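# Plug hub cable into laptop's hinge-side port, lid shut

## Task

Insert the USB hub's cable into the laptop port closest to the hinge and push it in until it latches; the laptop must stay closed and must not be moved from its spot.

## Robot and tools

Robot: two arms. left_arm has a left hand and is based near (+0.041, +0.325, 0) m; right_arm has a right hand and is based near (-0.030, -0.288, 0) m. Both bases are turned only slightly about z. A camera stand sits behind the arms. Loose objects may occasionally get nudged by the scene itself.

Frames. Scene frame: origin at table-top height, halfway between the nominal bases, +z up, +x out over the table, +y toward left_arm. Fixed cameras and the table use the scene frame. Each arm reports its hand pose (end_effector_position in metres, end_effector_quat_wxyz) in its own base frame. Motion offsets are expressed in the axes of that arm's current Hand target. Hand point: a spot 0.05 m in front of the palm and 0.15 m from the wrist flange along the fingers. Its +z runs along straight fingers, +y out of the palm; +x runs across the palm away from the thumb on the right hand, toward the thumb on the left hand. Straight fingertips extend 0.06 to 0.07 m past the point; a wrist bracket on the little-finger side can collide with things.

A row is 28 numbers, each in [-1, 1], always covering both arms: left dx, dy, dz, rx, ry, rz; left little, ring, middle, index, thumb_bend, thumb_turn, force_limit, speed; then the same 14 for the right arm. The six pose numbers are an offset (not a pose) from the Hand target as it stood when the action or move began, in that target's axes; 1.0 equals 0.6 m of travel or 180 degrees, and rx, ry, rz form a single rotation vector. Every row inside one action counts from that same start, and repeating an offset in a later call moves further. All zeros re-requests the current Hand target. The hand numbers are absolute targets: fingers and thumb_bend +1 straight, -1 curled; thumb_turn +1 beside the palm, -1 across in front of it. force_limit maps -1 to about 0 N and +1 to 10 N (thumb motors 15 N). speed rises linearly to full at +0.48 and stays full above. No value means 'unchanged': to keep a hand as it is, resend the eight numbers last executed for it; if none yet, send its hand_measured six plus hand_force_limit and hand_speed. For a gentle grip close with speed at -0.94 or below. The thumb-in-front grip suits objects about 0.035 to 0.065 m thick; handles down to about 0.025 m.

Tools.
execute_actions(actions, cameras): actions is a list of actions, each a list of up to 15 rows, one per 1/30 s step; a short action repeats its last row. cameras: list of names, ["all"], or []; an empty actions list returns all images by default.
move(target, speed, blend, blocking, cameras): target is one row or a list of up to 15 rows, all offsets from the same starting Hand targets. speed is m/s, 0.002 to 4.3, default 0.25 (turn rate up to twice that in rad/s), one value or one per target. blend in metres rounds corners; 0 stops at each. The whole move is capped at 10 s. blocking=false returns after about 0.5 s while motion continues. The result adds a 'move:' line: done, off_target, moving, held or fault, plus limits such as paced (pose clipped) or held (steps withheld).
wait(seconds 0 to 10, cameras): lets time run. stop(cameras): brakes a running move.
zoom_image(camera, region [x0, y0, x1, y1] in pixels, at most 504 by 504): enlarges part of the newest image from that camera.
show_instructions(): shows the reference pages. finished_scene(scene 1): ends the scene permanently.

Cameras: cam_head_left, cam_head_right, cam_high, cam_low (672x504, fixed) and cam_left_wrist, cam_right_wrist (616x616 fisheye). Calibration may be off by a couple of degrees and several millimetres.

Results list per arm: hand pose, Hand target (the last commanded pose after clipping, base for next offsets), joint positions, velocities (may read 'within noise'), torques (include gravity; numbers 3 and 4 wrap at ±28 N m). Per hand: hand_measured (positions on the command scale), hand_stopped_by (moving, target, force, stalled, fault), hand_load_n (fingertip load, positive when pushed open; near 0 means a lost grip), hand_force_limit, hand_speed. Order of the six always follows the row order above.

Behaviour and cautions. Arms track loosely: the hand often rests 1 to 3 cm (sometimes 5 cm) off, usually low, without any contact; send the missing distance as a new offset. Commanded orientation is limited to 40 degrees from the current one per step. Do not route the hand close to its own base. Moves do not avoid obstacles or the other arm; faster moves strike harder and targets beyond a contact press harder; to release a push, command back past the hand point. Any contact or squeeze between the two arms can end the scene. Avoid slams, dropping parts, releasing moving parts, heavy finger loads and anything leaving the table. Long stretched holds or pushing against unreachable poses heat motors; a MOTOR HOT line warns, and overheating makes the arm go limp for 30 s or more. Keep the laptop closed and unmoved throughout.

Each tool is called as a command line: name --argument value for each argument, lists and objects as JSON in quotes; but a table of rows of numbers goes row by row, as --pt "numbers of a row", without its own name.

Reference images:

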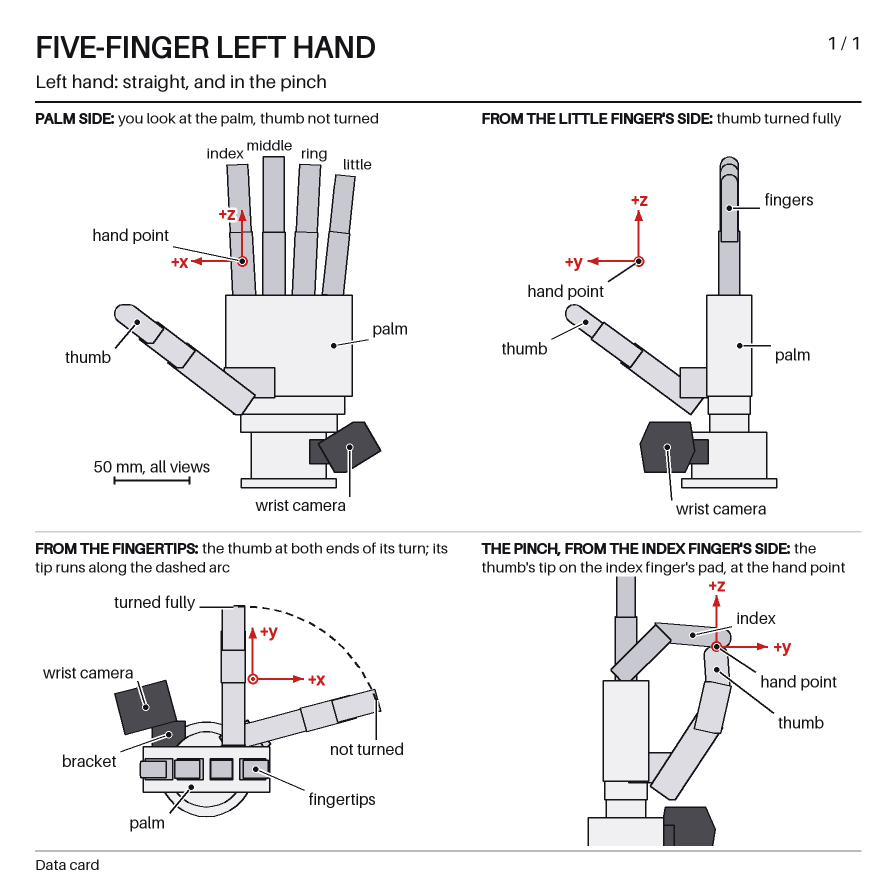

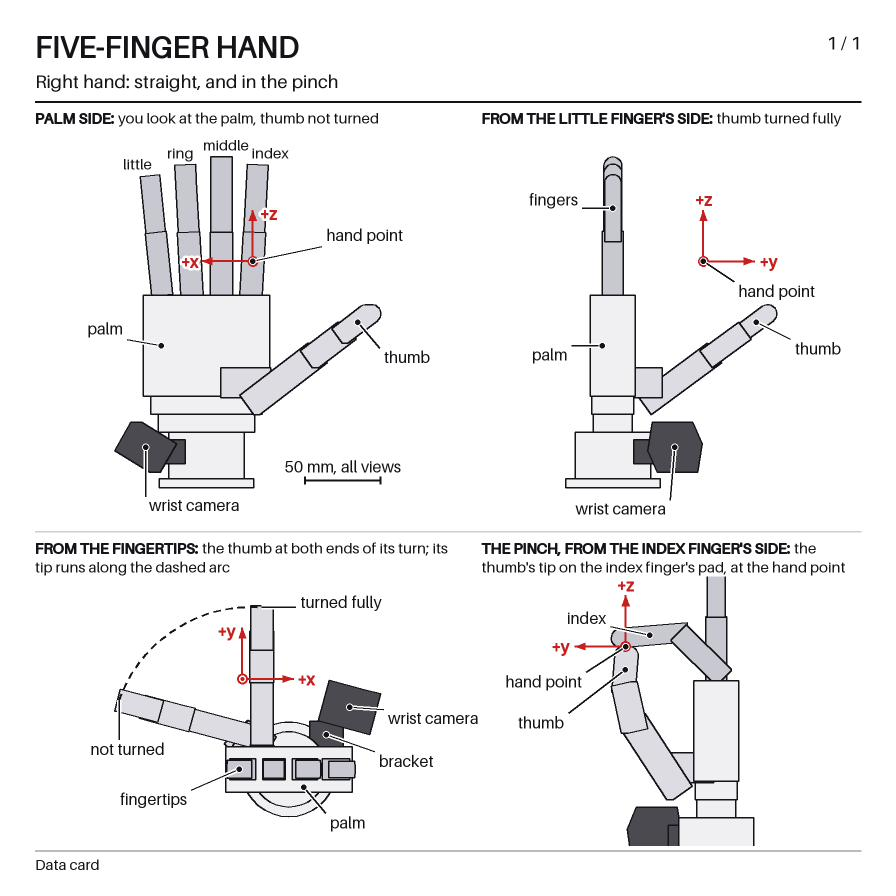

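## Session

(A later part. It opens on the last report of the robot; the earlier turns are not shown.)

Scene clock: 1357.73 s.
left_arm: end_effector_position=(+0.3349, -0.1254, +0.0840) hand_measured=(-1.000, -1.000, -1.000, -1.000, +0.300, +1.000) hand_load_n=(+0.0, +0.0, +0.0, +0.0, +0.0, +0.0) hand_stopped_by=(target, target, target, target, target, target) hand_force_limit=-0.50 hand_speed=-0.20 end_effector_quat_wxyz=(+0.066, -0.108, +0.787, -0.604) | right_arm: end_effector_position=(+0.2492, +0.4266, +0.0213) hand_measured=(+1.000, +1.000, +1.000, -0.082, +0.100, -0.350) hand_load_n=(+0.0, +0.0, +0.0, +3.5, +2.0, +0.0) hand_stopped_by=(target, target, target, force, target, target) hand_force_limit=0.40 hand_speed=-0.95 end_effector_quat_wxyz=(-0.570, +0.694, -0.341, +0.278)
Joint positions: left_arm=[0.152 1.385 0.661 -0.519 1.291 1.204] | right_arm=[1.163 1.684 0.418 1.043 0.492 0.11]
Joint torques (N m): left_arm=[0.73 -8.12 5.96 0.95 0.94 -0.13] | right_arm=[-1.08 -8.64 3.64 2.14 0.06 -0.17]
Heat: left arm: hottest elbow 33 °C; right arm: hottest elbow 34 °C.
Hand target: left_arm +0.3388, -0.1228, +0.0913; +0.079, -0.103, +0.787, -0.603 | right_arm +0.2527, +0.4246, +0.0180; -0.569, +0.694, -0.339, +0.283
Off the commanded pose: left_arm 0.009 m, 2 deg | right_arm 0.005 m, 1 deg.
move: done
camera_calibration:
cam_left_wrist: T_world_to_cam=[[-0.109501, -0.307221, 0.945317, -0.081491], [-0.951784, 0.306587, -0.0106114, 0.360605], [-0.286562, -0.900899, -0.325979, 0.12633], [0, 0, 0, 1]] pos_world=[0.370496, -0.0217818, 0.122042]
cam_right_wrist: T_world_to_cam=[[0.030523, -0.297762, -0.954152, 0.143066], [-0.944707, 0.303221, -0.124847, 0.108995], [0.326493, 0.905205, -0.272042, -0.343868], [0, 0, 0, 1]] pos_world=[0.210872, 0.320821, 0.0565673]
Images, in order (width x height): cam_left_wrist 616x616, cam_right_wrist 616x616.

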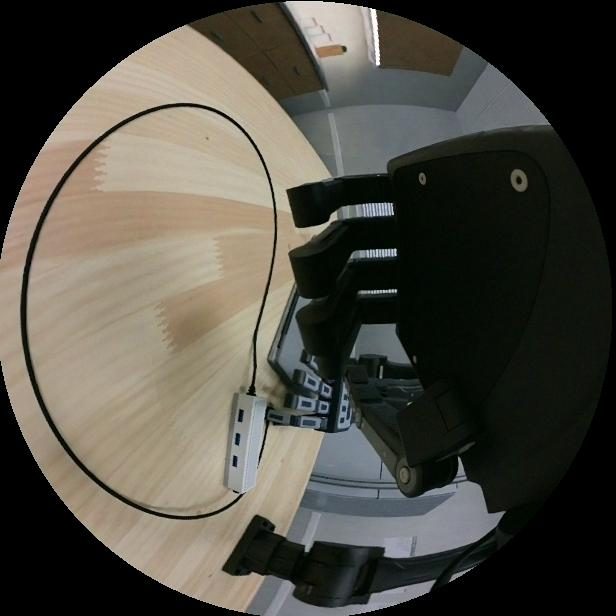

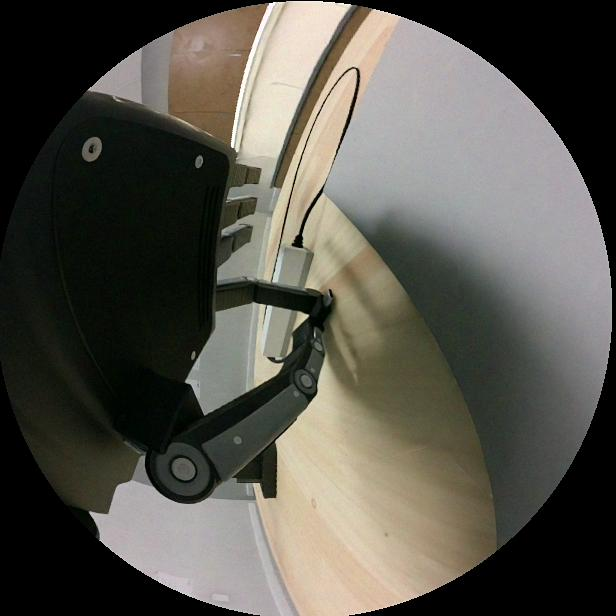

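move --target '[0,0,0,0,0,0,-1,-1,-1,-1,0.3,1,-0.5,-0.2,0,0.0049,0.001,0,0,0,1,1,1,-0.25,0.1,-0.35,0.4,-0.95]' --speed 0.03 --cameras '["cam_left_wrist","cam_right_wrist"]'

zoom_image --camera "cam_left_wrist" --region '[255, 390, 295, 430]'

zoom_image --camera "cam_right_wrist" --region '[310, 260, 370, 320]'

Scene clock: 1364.43 s.
left_arm: end_effector_position=(+0.3349, -0.1254, +0.0840) hand_measured=(-1.000, -1.000, -1.000, -1.000, +0.300, +1.000) hand_load_n=(+0.0, +0.0, +0.0, +0.0, +0.5, -0.5) hand_stopped_by=(target, target, target, target, target, target) hand_force_limit=-0.50 hand_speed=-0.20 end_effector_quat_wxyz=(+0.066, -0.108, +0.787, -0.604) | right_arm: end_effector_position=(+0.2495, +0.4272, +0.0200) hand_measured=(+1.000, +1.000, +1.000, -0.082, +0.100, -0.350) hand_load_n=(+0.0, -0.5, +0.0, +3.5, +2.0, +0.0) hand_stopped_by=(target, target, target, force, target, target) hand_force_limit=0.40 hand_speed=-0.95 end_effector_quat_wxyz=(-0.572, +0.692, -0.341, +0.278)
Joint positions: left_arm=[0.152 1.385 0.661 -0.519 1.291 1.204] | right_arm=[1.163 1.695 0.418 1.06 0.492 0.11]
Joint torques (N m): left_arm=[0.67 -8.06 5.91 0.95 0.94 -0.14] | right_arm=[-1.14 -8.76 3.56 1.88 0.05 -0.17]
Heat: left arm: hottest elbow 33 °C; right arm: hottest elbow 34 °C.
Hand target: left_arm +0.3388, -0.1228, +0.0913; +0.079, -0.103, +0.787, -0.603 | right_arm +0.2527, +0.4246, +0.0150; -0.569, +0.694, -0.339, +0.283
Off the commanded pose: left_arm 0.009 m, 2 deg | right_arm 0.006 m, 1 deg.
move: done
camera_calibration:
cam_left_wrist: T_world_to_cam=[[-0.109501, -0.307221, 0.945317, -0.081491], [-0.951784, 0.306587, -0.0106114, 0.360605], [-0.286562, -0.900899, -0.325979, 0.12633], [0, 0, 0, 1]] pos_world=[0.370496, -0.0217818, 0.122042]
cam_right_wrist: T_world_to_cam=[[0.0323851, -0.293357, -0.955454, 0.139694], [-0.944478, 0.303756, -0.125277, 0.108637], [0.326976, 0.906462, -0.267232, -0.345555], [0, 0, 0, 1]] pos_world=[0.211069, 0.321214, 0.054738]
Images, in order (width x height): cam_left_wrist 616x616, cam_right_wrist 616x616.

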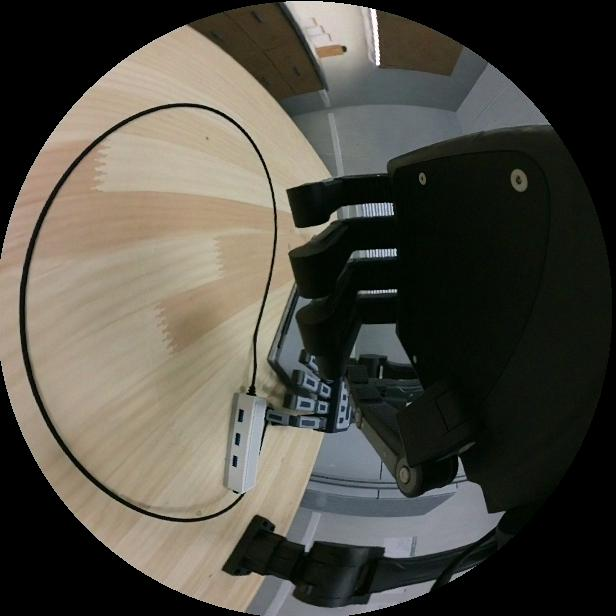

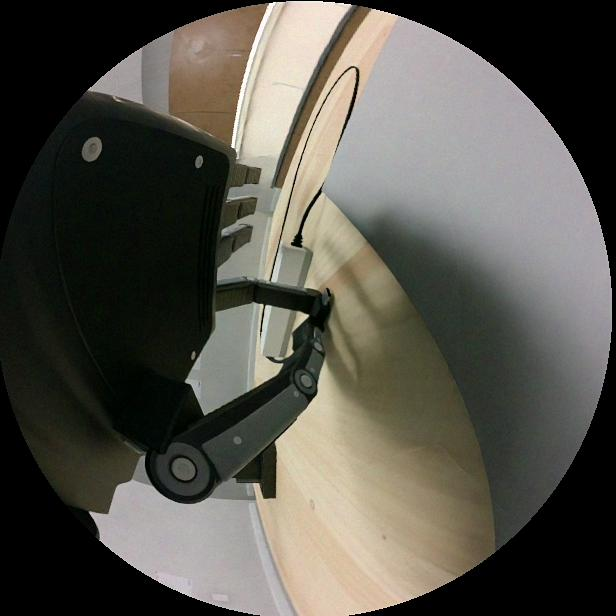

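Scaled by 12.600 from the camera's 616x616 image, which has a finer 880x880 frame.

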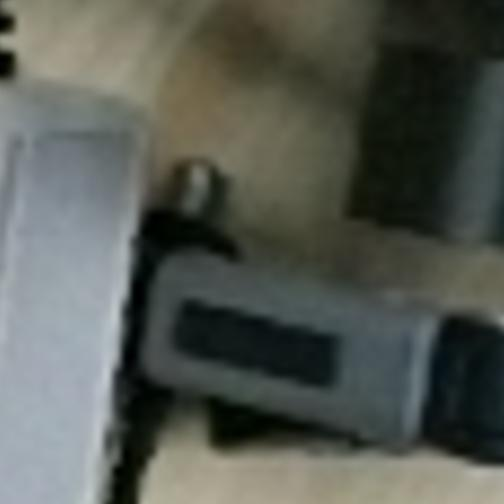

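Scaled by 8.400 from the camera's 616x616 image, which has a finer 880x880 frame.

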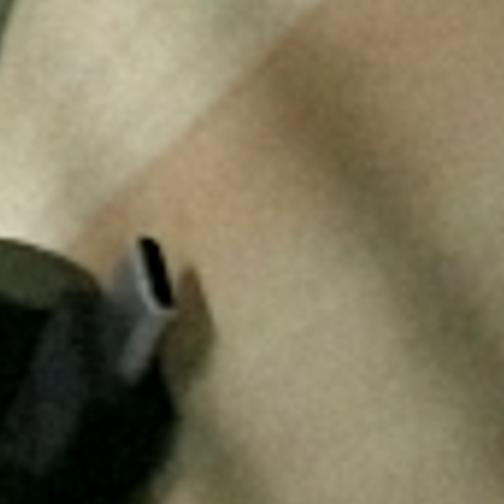

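zoom_image --camera "cam_right_wrist" --region '[290, 150, 370, 230]'

zoom_image --camera "cam_right_wrist" --region '[330, 190, 450, 310]'

Scaled by 6.300 from the camera's 616x616 image, which has a finer 880x880 frame.

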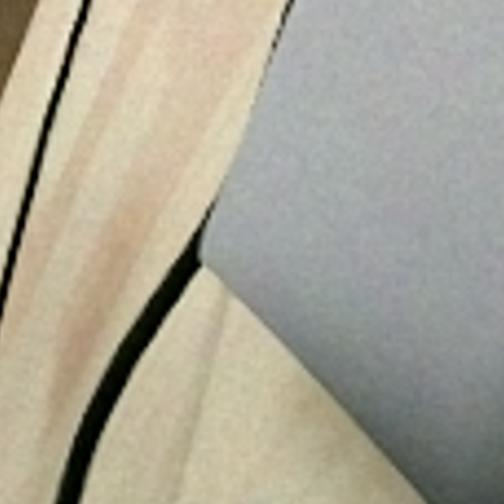

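Scaled by 4.200 from the camera's 616x616 image, which has a finer 880x880 frame.

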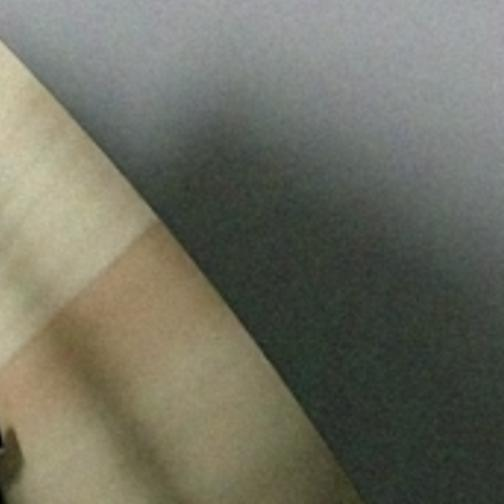

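execute_actions --actions '[]' --cameras '["cam_high","cam_low","cam_head_left","cam_head_right"]'

zoom_image --camera "cam_high" --region '[160, 150, 300, 290]'

Scene clock: 1424.27 s.
left_arm: end_effector_position=(+0.3349, -0.1254, +0.0840) hand_measured=(-1.000, -1.000, -1.000, -1.000, +0.300, +1.000) hand_load_n=(+0.0, +0.0, +0.0, +0.0, +0.0, +0.0) hand_stopped_by=(target, target, target, target, target, target) hand_force_limit=-0.50 hand_speed=-0.20 end_effector_quat_wxyz=(+0.066, -0.108, +0.787, -0.604) | right_arm: end_effector_position=(+0.2495, +0.4272, +0.0200) hand_measured=(+1.000, +1.000, +1.000, -0.082, +0.100, -0.350) hand_load_n=(+0.0, +0.0, +0.0, +3.5, +2.0, +0.0) hand_stopped_by=(target, target, target, force, target, target) hand_force_limit=0.40 hand_speed=-0.95 end_effector_quat_wxyz=(-0.572, +0.692, -0.341, +0.278)
Joint positions: left_arm=[0.152 1.385 0.661 -0.519 1.291 1.204] | right_arm=[1.163 1.695 0.418 1.06 0.492 0.11]
Joint velocities: within noise
Joint torques (N m): left_arm=[0.85 -8 5.9 0.99 0.93 -0.14] | right_arm=[-1.14 -8.64 3.56 2 0.04 -0.17]
Heat: left arm: hottest elbow 33 °C; right arm: hottest elbow 33 °C.
Hand target: left_arm +0.3388, -0.1228, +0.0913; +0.079, -0.103, +0.787, -0.603 | right_arm +0.2527, +0.4246, +0.0150; -0.569, +0.694, -0.339, +0.283
Off the commanded pose: left_arm 0.009 m, 2 deg | right_arm 0.006 m, 1 deg.
Images, in order (width x height): cam_head_left 672x504, cam_head_right 672x504, cam_high 672x504, cam_low 672x504.

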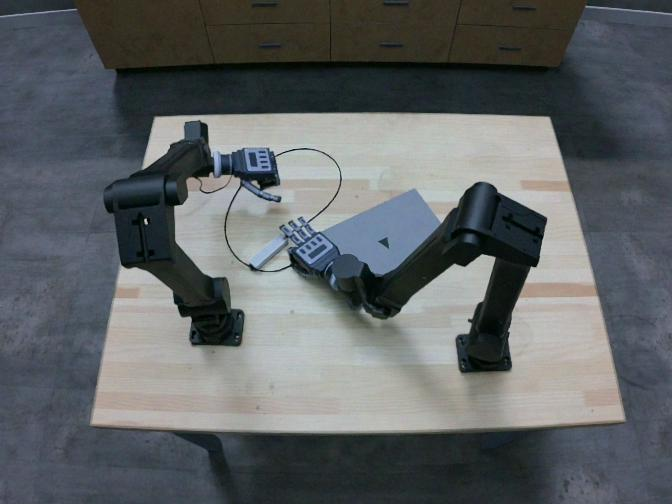

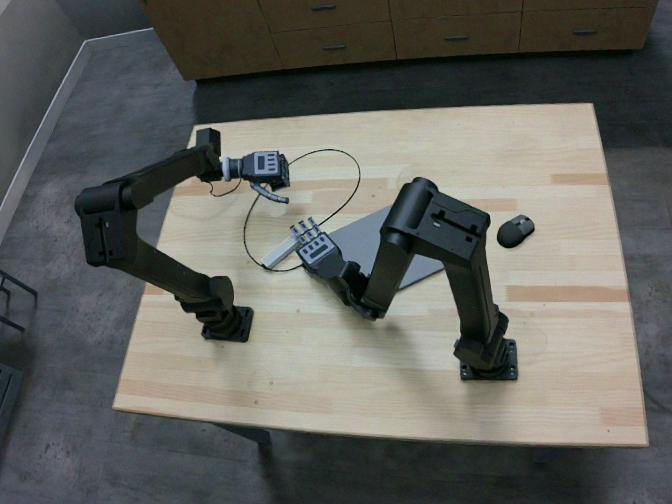

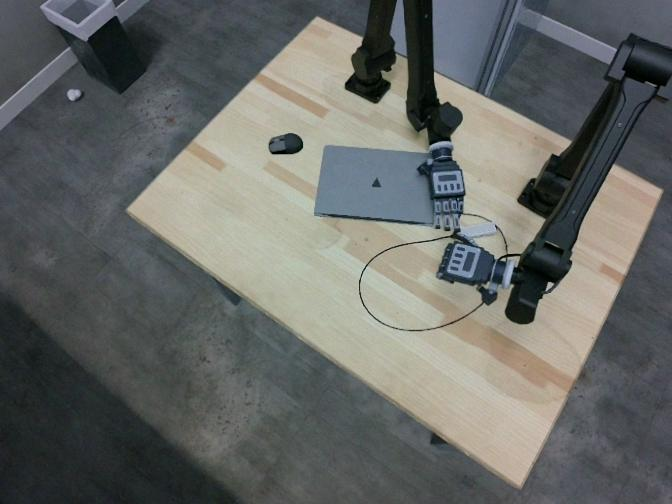

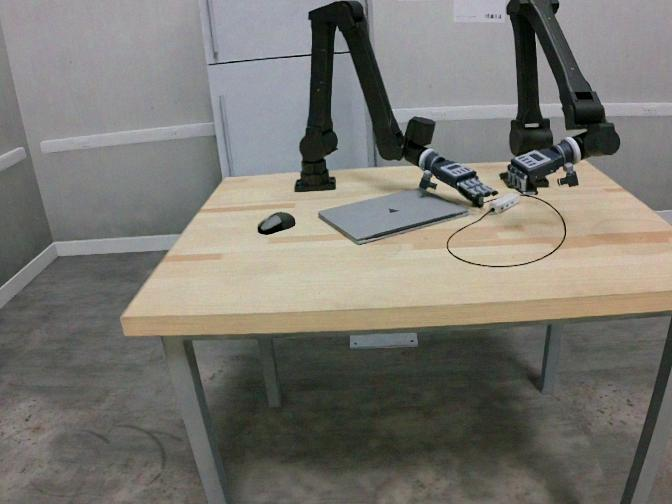

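Scaled by 3.600 from the camera's 672x504 image, which has a finer 960x720 frame.

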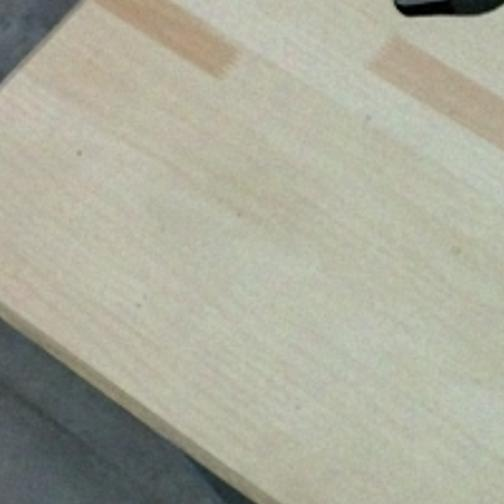

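zoom_image --camera "cam_high" --region '[400, 175, 480, 255]'

zoom_image --camera "cam_low" --region '[420, 160, 500, 240]'

zoom_image --camera "cam_head_right" --region '[270, 210, 350, 290]'

zoom_image --camera "cam_head_left" --region '[270, 210, 350, 290]'

Scaled by 6.300 from the camera's 672x504 image, which has a finer 960x720 frame.

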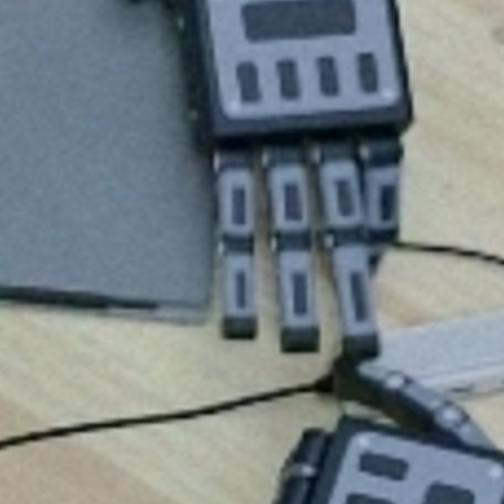

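Scaled by 6.300 from the camera's 672x504 image, which has a finer 960x720 frame.

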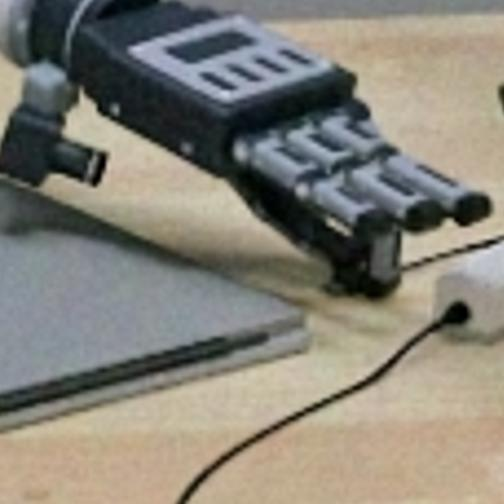

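Scaled by 6.300 from the camera's 672x504 image, which has a finer 960x720 frame.

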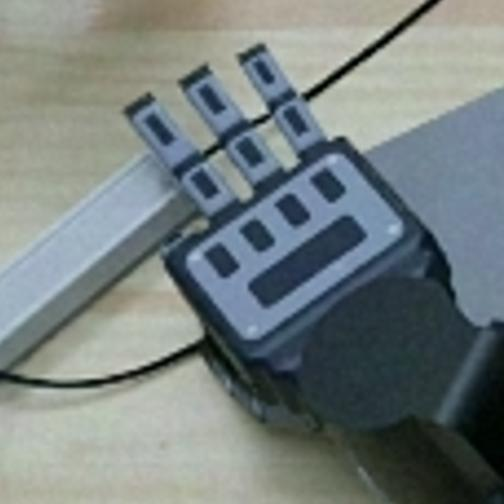

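Scaled by 6.300 from the camera's 672x504 image, which has a finer 960x720 frame.

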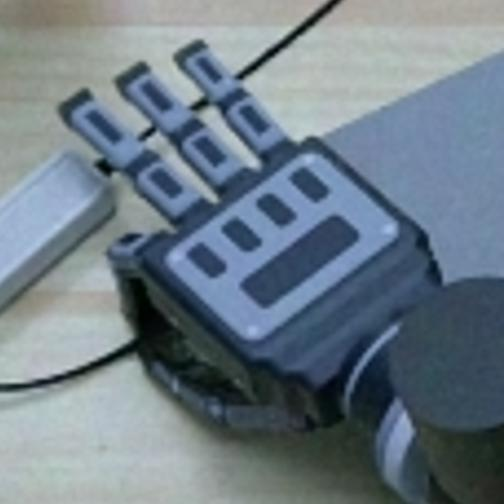

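zoom_image --camera "cam_low" --region '[455, 185, 495, 225]'

zoom_image --camera "cam_high" --region '[425, 190, 465, 230]'

zoom_image --camera "cam_head_left" --region '[280, 235, 320, 275]'

Scaled by 12.600 from the camera's 672x504 image, which has a finer 960x720 frame.

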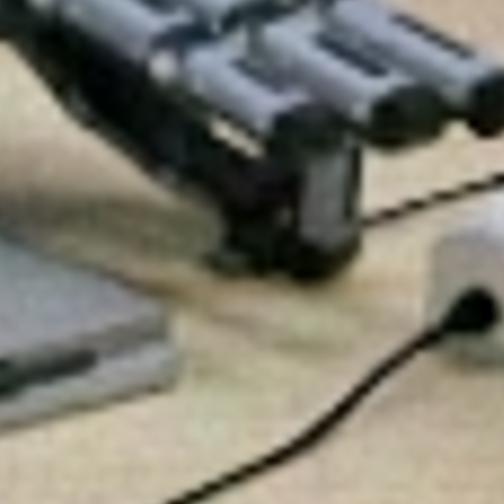

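Scaled by 12.600 from the camera's 672x504 image, which has a finer 960x720 frame.

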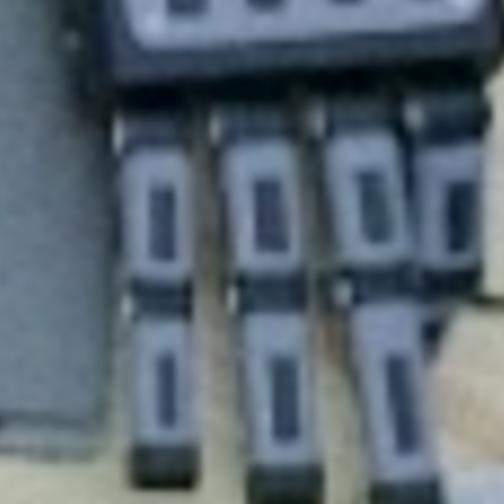

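Scaled by 12.600 from the camera's 672x504 image, which has a finer 960x720 frame.

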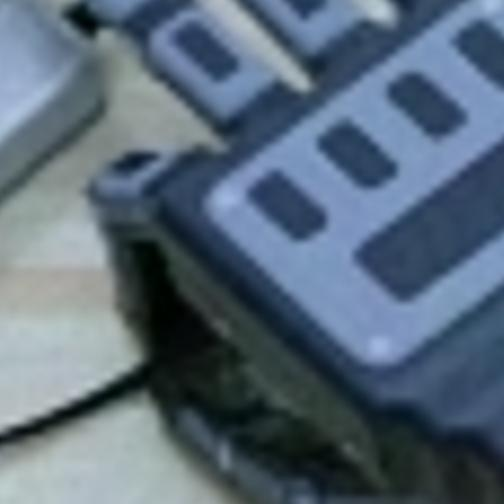

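move --target '[0,0,0,0,0,0,-1,-1,-1,-1,0.3,1,-0.5,-0.2,0,0.0041,0.0008,0,0,0,1,1,1,-0.25,0.1,-0.35,0.4,-0.95]' --speed 0.03 --cameras '["cam_left_wrist","cam_right_wrist"]'

zoom_image --camera "cam_left_wrist" --region '[255, 390, 295, 430]'

zoom_image --camera "cam_right_wrist" --region '[310, 270, 350, 310]'

Scene clock: 1470.00 s.
left_arm: end_effector_position=(+0.3349, -0.1254, +0.0840) hand_measured=(-1.000, -1.000, -1.000, -1.000, +0.300, +1.000) hand_load_n=(+0.0, +0.0, +0.5, +0.0, +0.0, -0.5) hand_stopped_by=(target, target, target, target, target, target) hand_force_limit=-0.50 hand_speed=-0.20 end_effector_quat_wxyz=(+0.066, -0.108, +0.787, -0.604) | right_arm: end_effector_position=(+0.2498, +0.4278, +0.0199) hand_measured=(+1.000, +1.000, +1.000, -0.082, +0.100, -0.350) hand_load_n=(+0.0, +0.0, -0.5, +3.5, +2.0, +0.0) hand_stopped_by=(target, target, target, force, target, target) hand_force_limit=0.40 hand_speed=-0.95 end_effector_quat_wxyz=(-0.575, +0.690, -0.341, +0.278)
Joint positions: left_arm=[0.152 1.385 0.661 -0.519 1.291 1.204] | right_arm=[1.163 1.703 0.418 1.074 0.492 0.11]
Joint torques (N m): left_arm=[0.79 -8 5.93 0.95 0.94 -0.14] | right_arm=[-1.14 -8.29 3.48 1.8 0.04 -0.17]
Heat: left arm: hottest elbow 32 °C; right arm: hottest elbow 33 °C.
Hand target: left_arm +0.3388, -0.1228, +0.0913; +0.079, -0.103, +0.787, -0.603 | right_arm +0.2528, +0.4246, +0.0125; -0.569, +0.694, -0.339, +0.283
Off the commanded pose: left_arm 0.009 m, 2 deg | right_arm 0.009 m, 1 deg.
move: done
camera_calibration:
cam_left_wrist: T_world_to_cam=[[-0.109501, -0.307221, 0.945317, -0.081491], [-0.951784, 0.306587, -0.0106114, 0.360605], [-0.286562, -0.900899, -0.325979, 0.12633], [0, 0, 0, 1]] pos_world=[0.370496, -0.0217818, 0.122042]
cam_right_wrist: T_world_to_cam=[[0.0348632, -0.287708, -0.957083, 0.136683], [-0.944153, 0.304497, -0.125927, 0.108284], [0.327659, 0.908023, -0.261024, -0.347295], [0, 0, 0, 1]] pos_world=[0.211265, 0.321705, 0.0538001]
Images, in order (width x height): cam_left_wrist 616x616, cam_right_wrist 616x616.

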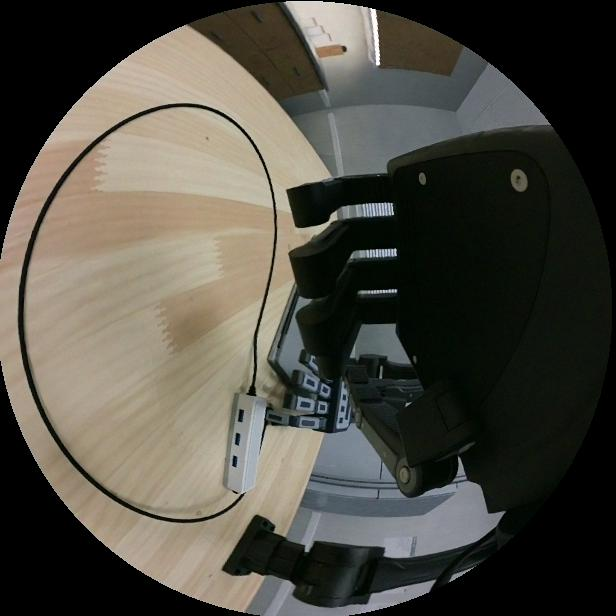

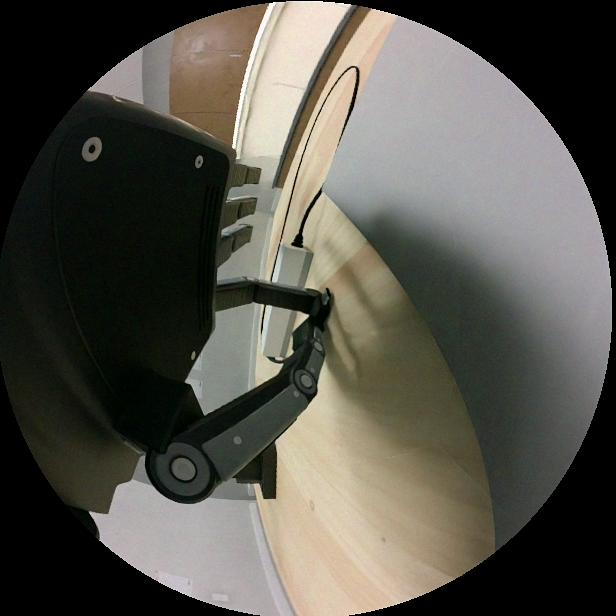

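Scaled by 12.600 from the camera's 616x616 image, which has a finer 880x880 frame.

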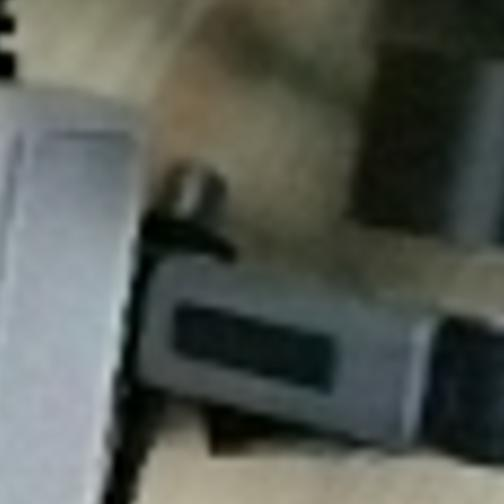

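Scaled by 12.600 from the camera's 616x616 image, which has a finer 880x880 frame.

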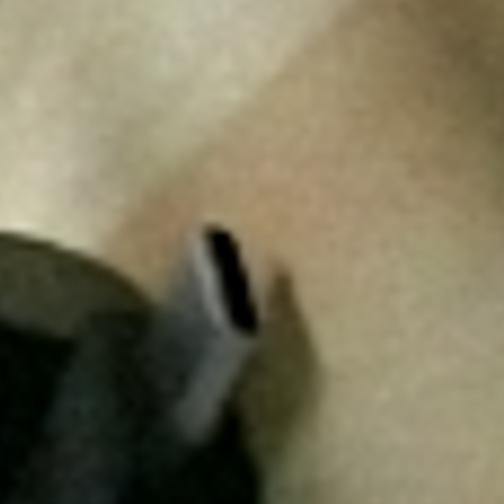

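move --target '[0,0,0,0,0,0,-1,-1,-1,-1,0.3,1,-0.5,-0.2,0,-0.0172,-0.0034,0,0,0,1,1,1,-0.25,0.1,-0.35,0.4,-0.95]' --speed 0.03 --cameras '["cam_left_wrist","cam_right_wrist"]'

zoom_image --camera "cam_left_wrist" --region '[255, 390, 295, 430]'

zoom_image --camera "cam_right_wrist" --region '[310, 270, 350, 310]'

Scene clock: 1484.17 s.
left_arm: end_effector_position=(+0.3349, -0.1254, +0.0840) hand_measured=(-1.000, -1.000, -1.000, -1.000, +0.300, +1.000) hand_load_n=(+0.0, +0.0, +0.0, +0.0, +0.0, -0.5) hand_stopped_by=(target, target, target, target, target, target) hand_force_limit=-0.50 hand_speed=-0.20 end_effector_quat_wxyz=(+0.066, -0.108, +0.787, -0.604) | right_arm: end_effector_position=(+0.2494, +0.4271, +0.0198) hand_measured=(+1.000, +1.000, +1.000, -0.082, +0.100, -0.350) hand_load_n=(+0.0, +0.0, -0.5, +4.0, +2.0, +0.0) hand_stopped_by=(target, target, target, force, target, target) hand_force_limit=0.40 hand_speed=-0.95 end_effector_quat_wxyz=(-0.572, +0.692, -0.341, +0.278)
Joint positions: left_arm=[0.152 1.385 0.661 -0.519 1.291 1.204] | right_arm=[1.163 1.696 0.418 1.06 0.492 0.11]
Joint torques (N m): left_arm=[0.56 -8 5.91 0.98 0.94 -0.15] | right_arm=[-1.08 -11.4 3.55 0.73 0.05 -0.17]
Heat: left arm: hottest elbow 32 °C; right arm: hottest elbow 33 °C.
Hand target: left_arm +0.3388, -0.1228, +0.0913; +0.079, -0.103, +0.787, -0.603 | right_arm +0.2527, +0.4246, +0.0230; -0.569, +0.694, -0.339, +0.283
Off the commanded pose: left_arm 0.009 m, 2 deg | right_arm 0.005 m, 1 deg.
move: done
camera_calibration:
cam_left_wrist: T_world_to_cam=[[-0.109501, -0.307221, 0.945317, -0.081491], [-0.951784, 0.306587, -0.0106114, 0.360605], [-0.286562, -0.900899, -0.325979, 0.12633], [0, 0, 0, 1]] pos_world=[0.370496, -0.0217818, 0.122042]
cam_right_wrist: T_world_to_cam=[[0.0322466, -0.293729, -0.955345, 0.139652], [-0.944484, 0.303739, -0.125267, 0.108524], [0.32697, 0.906348, -0.267627, -0.345516], [0, 0, 0, 1]] pos_world=[0.210969, 0.321214, 0.0545404]
Images, in order (width x height): cam_left_wrist 616x616, cam_right_wrist 616x616.

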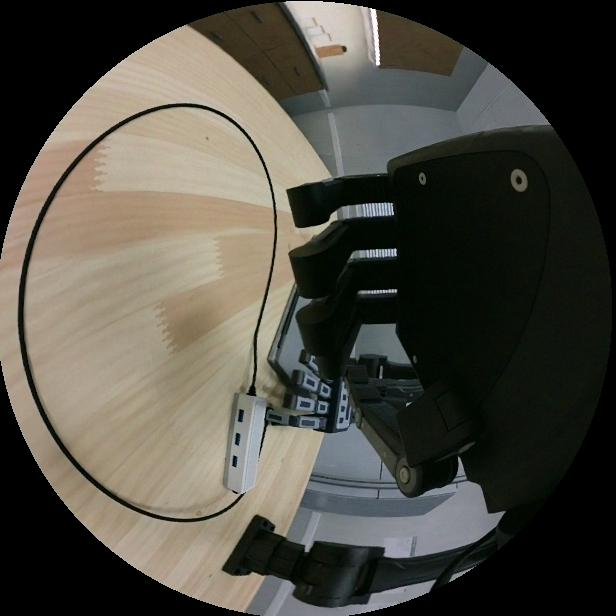

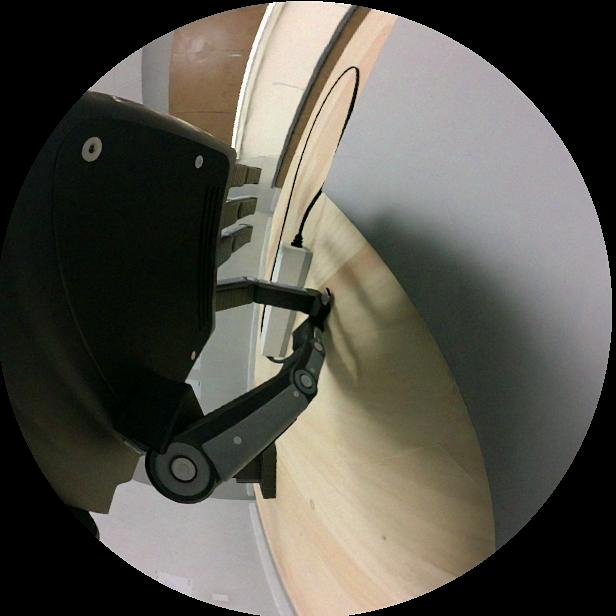

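Scaled by 12.600 from the camera's 616x616 image, which has a finer 880x880 frame.

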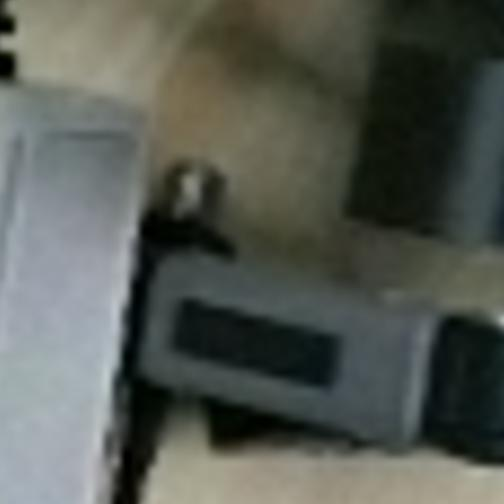

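Scaled by 12.600 from the camera's 616x616 image, which has a finer 880x880 frame.

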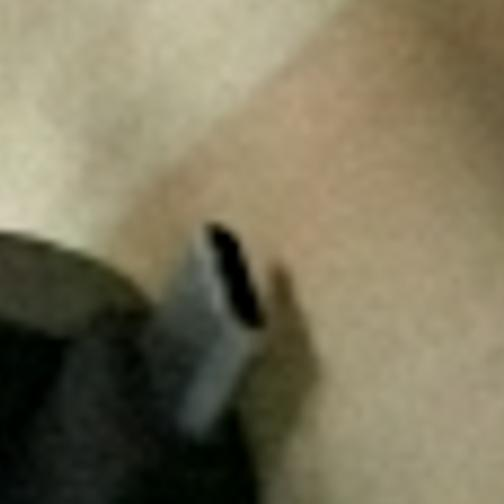

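move --target '[0,0,0,0,0,0,-1,-1,-1,-1,0.3,1,-0.5,-0.2,0,-0.0049,-0.001,0,0,0,1,1,1,-0.25,0.1,-0.35,0.4,-0.95]' --speed 0.03

Scene clock: 1490.73 s.
left_arm: end_effector_position=(+0.3349, -0.1254, +0.0840) hand_measured=(-1.000, -1.000, -1.000, -1.000, +0.300, +1.000) hand_load_n=(+0.0, +0.0, +0.0, +0.0, +0.0, +0.0) hand_stopped_by=(target, target, target, target, target, target) hand_force_limit=-0.50 hand_speed=-0.20 end_effector_quat_wxyz=(+0.066, -0.108, +0.787, -0.604) | right_arm: end_effector_position=(+0.2491, +0.4264, +0.0204) hand_measured=(+1.000, +1.000, +1.000, -0.082, +0.100, -0.350) hand_load_n=(+0.0, +0.0, +0.0, +4.0, +2.0, +0.0) hand_stopped_by=(target, target, target, force, target, target) hand_force_limit=0.40 hand_speed=-0.95 end_effector_quat_wxyz=(-0.569, +0.694, -0.341, +0.278)
Joint positions: left_arm=[0.152 1.385 0.661 -0.519 1.291 1.204] | right_arm=[1.163 1.686 0.418 1.043 0.492 0.11]
Joint torques (N m): left_arm=[0.62 -8.06 5.93 0.98 0.95 -0.15] | right_arm=[-1.08 -11.75 3.66 0.88 0.07 -0.18]
Heat: left arm: hottest elbow 32 °C; right arm: hottest elbow 33 °C.
Hand target: left_arm +0.3388, -0.1228, +0.0913; +0.079, -0.103, +0.787, -0.603 | right_arm +0.2527, +0.4246, +0.0260; -0.569, +0.694, -0.339, +0.283
Off the commanded pose: left_arm 0.009 m, 2 deg | right_arm 0.007 m, 1 deg.
move: done

move --target '[0,0,0,0,0,0,-1,-1,-1,-1,0.3,1,-0.5,-0.2,0,-0.0037,-0.0007,0,0,0,1,1,1,-0.25,0.1,-0.35,0.4,-0.95]' --speed 0.03 --cameras '["cam_left_wrist","cam_right_wrist"]'

zoom_image --camera "cam_right_wrist" --region '[310, 270, 350, 310]'

Scene clock: 1494.70 s.
left_arm: end_effector_position=(+0.3349, -0.1254, +0.0840) hand_measured=(-1.000, -1.000, -1.000, -1.000, +0.300, +1.000) hand_load_n=(+0.0, +0.0, +0.0, +0.0, +0.0, +0.0) hand_stopped_by=(target, target, target, target, target, target) hand_force_limit=-0.50 hand_speed=-0.20 end_effector_quat_wxyz=(+0.066, -0.108, +0.787, -0.604) | right_arm: end_effector_position=(+0.2490, +0.4260, +0.0214) hand_measured=(+1.000, +1.000, +1.000, -0.082, +0.100, -0.350) hand_load_n=(+0.0, +0.0, +0.0, +4.0, +2.0, -0.5) hand_stopped_by=(target, target, target, force, target, target) hand_force_limit=0.40 hand_speed=-0.95 end_effector_quat_wxyz=(-0.568, +0.695, -0.341, +0.278)
Joint positions: left_arm=[0.152 1.385 0.661 -0.519 1.291 1.204] | right_arm=[1.163 1.678 0.418 1.031 0.492 0.11]
Joint torques (N m): left_arm=[0.73 -8.12 5.9 0.95 0.94 -0.15] | right_arm=[-1.2 -11.75 3.75 1.17 0.07 -0.17]
Heat: left arm: hottest elbow 32 °C; right arm: hottest elbow 33 °C.
Hand target: left_arm +0.3388, -0.1228, +0.0913; +0.079, -0.103, +0.787, -0.603 | right_arm +0.2527, +0.4247, +0.0284; -0.569, +0.694, -0.339, +0.283
Off the commanded pose: left_arm 0.009 m, 2 deg | right_arm 0.008 m, 1 deg.
move: done
camera_calibration:
cam_left_wrist: T_world_to_cam=[[-0.109501, -0.307221, 0.945317, -0.081491], [-0.951784, 0.306587, -0.0106114, 0.360605], [-0.286562, -0.900899, -0.325979, 0.12633], [0, 0, 0, 1]] pos_world=[0.370496, -0.0217818, 0.122042]
cam_right_wrist: T_world_to_cam=[[0.02836, -0.302793, -0.952634, 0.145636], [-0.944976, 0.302601, -0.124313, 0.109244], [0.325909, 0.903742, -0.277551, -0.342343], [0, 0, 0, 1]] pos_world=[0.210675, 0.320429, 0.0573009]
Images, in order (width x height): cam_left_wrist 616x616, cam_right_wrist 616x616.

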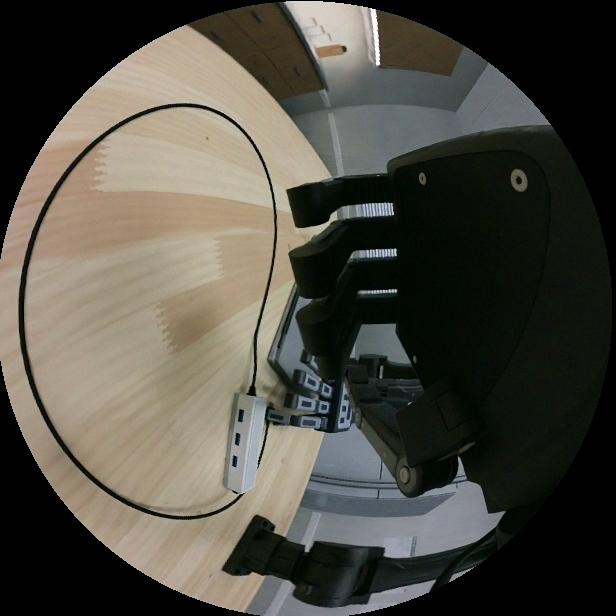

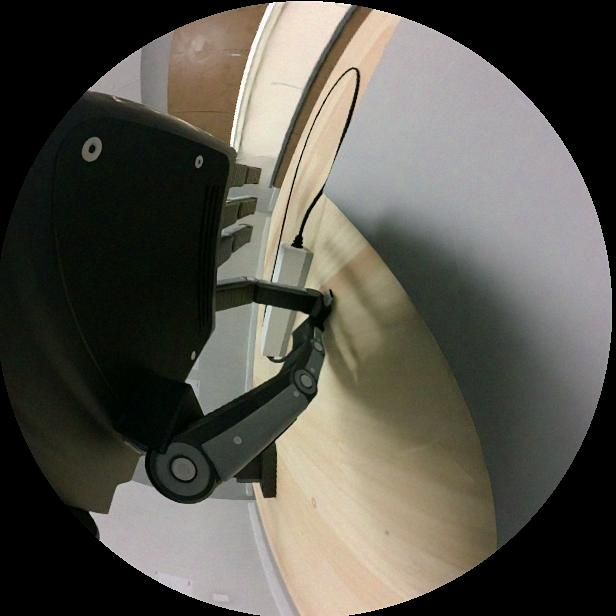

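Scaled by 12.600 from the camera's 616x616 image, which has a finer 880x880 frame.

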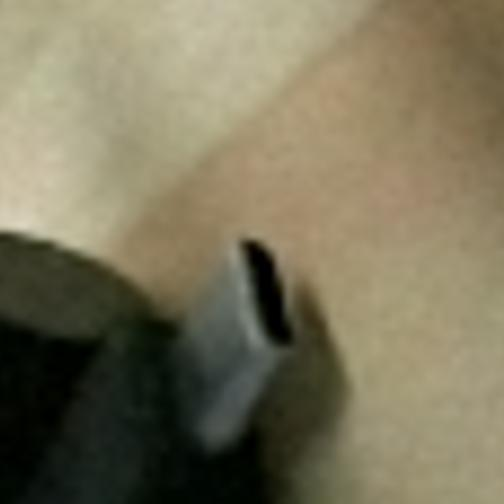

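move --pt "0 0 0 0 0 0 -1 -1 -1 -1 0.3 1 -0.5 -0.2 0 0.0236 0.0046 0 0 0 1 1 1 -0.25 0.1 -0.35 0.4 -0.95" --pt "0 0 0 0 0 0 -1 -1 -1 -1 0.3 1 -0.5 -0.2 0 0.0236 0.0046 0 0 0 1 1 1 -0.4 0.1 -0.35 0.7 -0.95" --speed 0.03 --cameras '["cam_left_wrist","cam_right_wrist"]'

zoom_image --camera "cam_right_wrist" --region '[310, 270, 350, 310]'

Scene clock: 1505.27 s.
left_arm: end_effector_position=(+0.3349, -0.1254, +0.0840) hand_measured=(-1.000, -1.000, -1.000, -1.000, +0.300, +1.000) hand_load_n=(+0.5, +0.0, +0.0, +0.0, +0.0, -0.5) hand_stopped_by=(target, target, target, target, target, target) hand_force_limit=-0.50 hand_speed=-0.20 end_effector_quat_wxyz=(+0.066, -0.108, +0.787, -0.604) | right_arm: end_effector_position=(+0.2496, +0.4277, +0.0202) hand_measured=(+1.000, +1.000, +1.000, -0.132, +0.100, -0.350) hand_load_n=(+0.0, +0.0, +0.0, +8.5, +4.0, -0.5) hand_stopped_by=(target, target, target, force, target, target) hand_force_limit=0.70 hand_speed=-0.95 end_effector_quat_wxyz=(-0.574, +0.691, -0.341, +0.278)
Joint positions: left_arm=[0.152 1.385 0.661 -0.519 1.291 1.204] | right_arm=[1.163 1.699 0.418 1.068 0.492 0.11]
Joint torques (N m): left_arm=[0.73 -8.06 5.93 0.99 0.95 -0.14] | right_arm=[-1.14 -8.7 3.49 1.87 0.06 -0.17]
Heat: left arm: hottest elbow 32 °C; right arm: hottest elbow 33 °C.
Hand target: left_arm +0.3388, -0.1228, +0.0913; +0.079, -0.103, +0.787, -0.603 | right_arm +0.2527, +0.4246, +0.0139; -0.569, +0.694, -0.339, +0.283
Off the commanded pose: left_arm 0.009 m, 2 deg | right_arm 0.008 m, 1 deg.
move: done
camera_calibration:
cam_left_wrist: T_world_to_cam=[[-0.109501, -0.307221, 0.945317, -0.081491], [-0.951784, 0.306587, -0.0106114, 0.360605], [-0.286562, -0.900899, -0.325979, 0.12633], [0, 0, 0, 1]] pos_world=[0.370496, -0.0217818, 0.122042]
cam_right_wrist: T_world_to_cam=[[0.0341372, -0.289318, -0.956624, 0.137889], [-0.944346, 0.304014, -0.125644, 0.108479], [0.327178, 0.907673, -0.262838, -0.346702], [0, 0, 0, 1]] pos_world=[0.211168, 0.321607, 0.0544112]
Images, in order (width x height): cam_left_wrist 616x616, cam_right_wrist 616x616.

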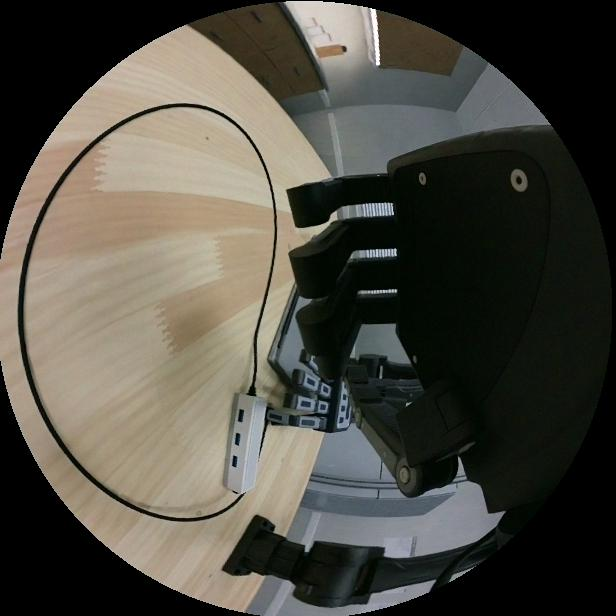

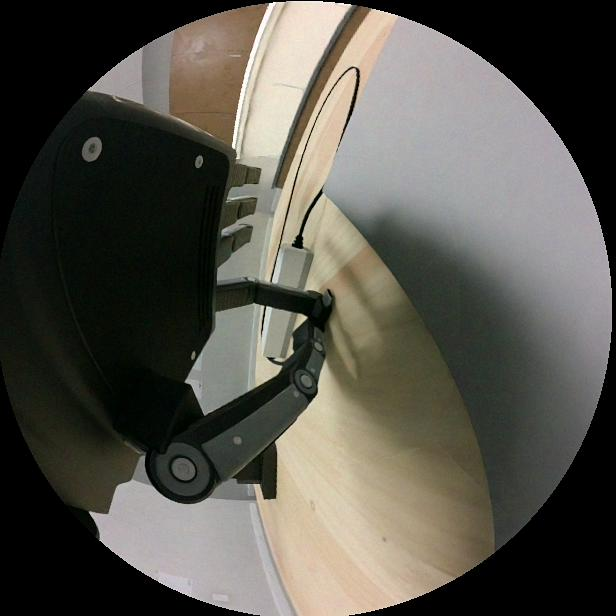

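Scaled by 12.600 from the camera's 616x616 image, which has a finer 880x880 frame.

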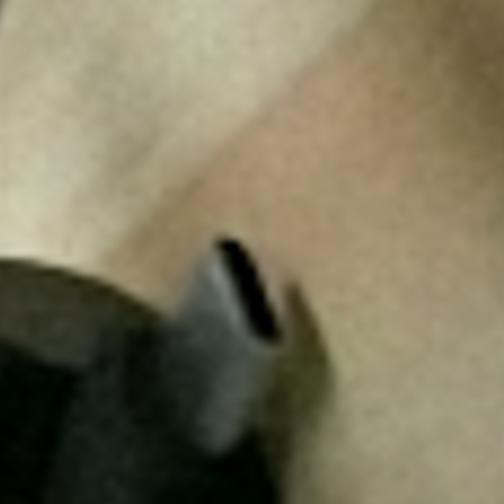

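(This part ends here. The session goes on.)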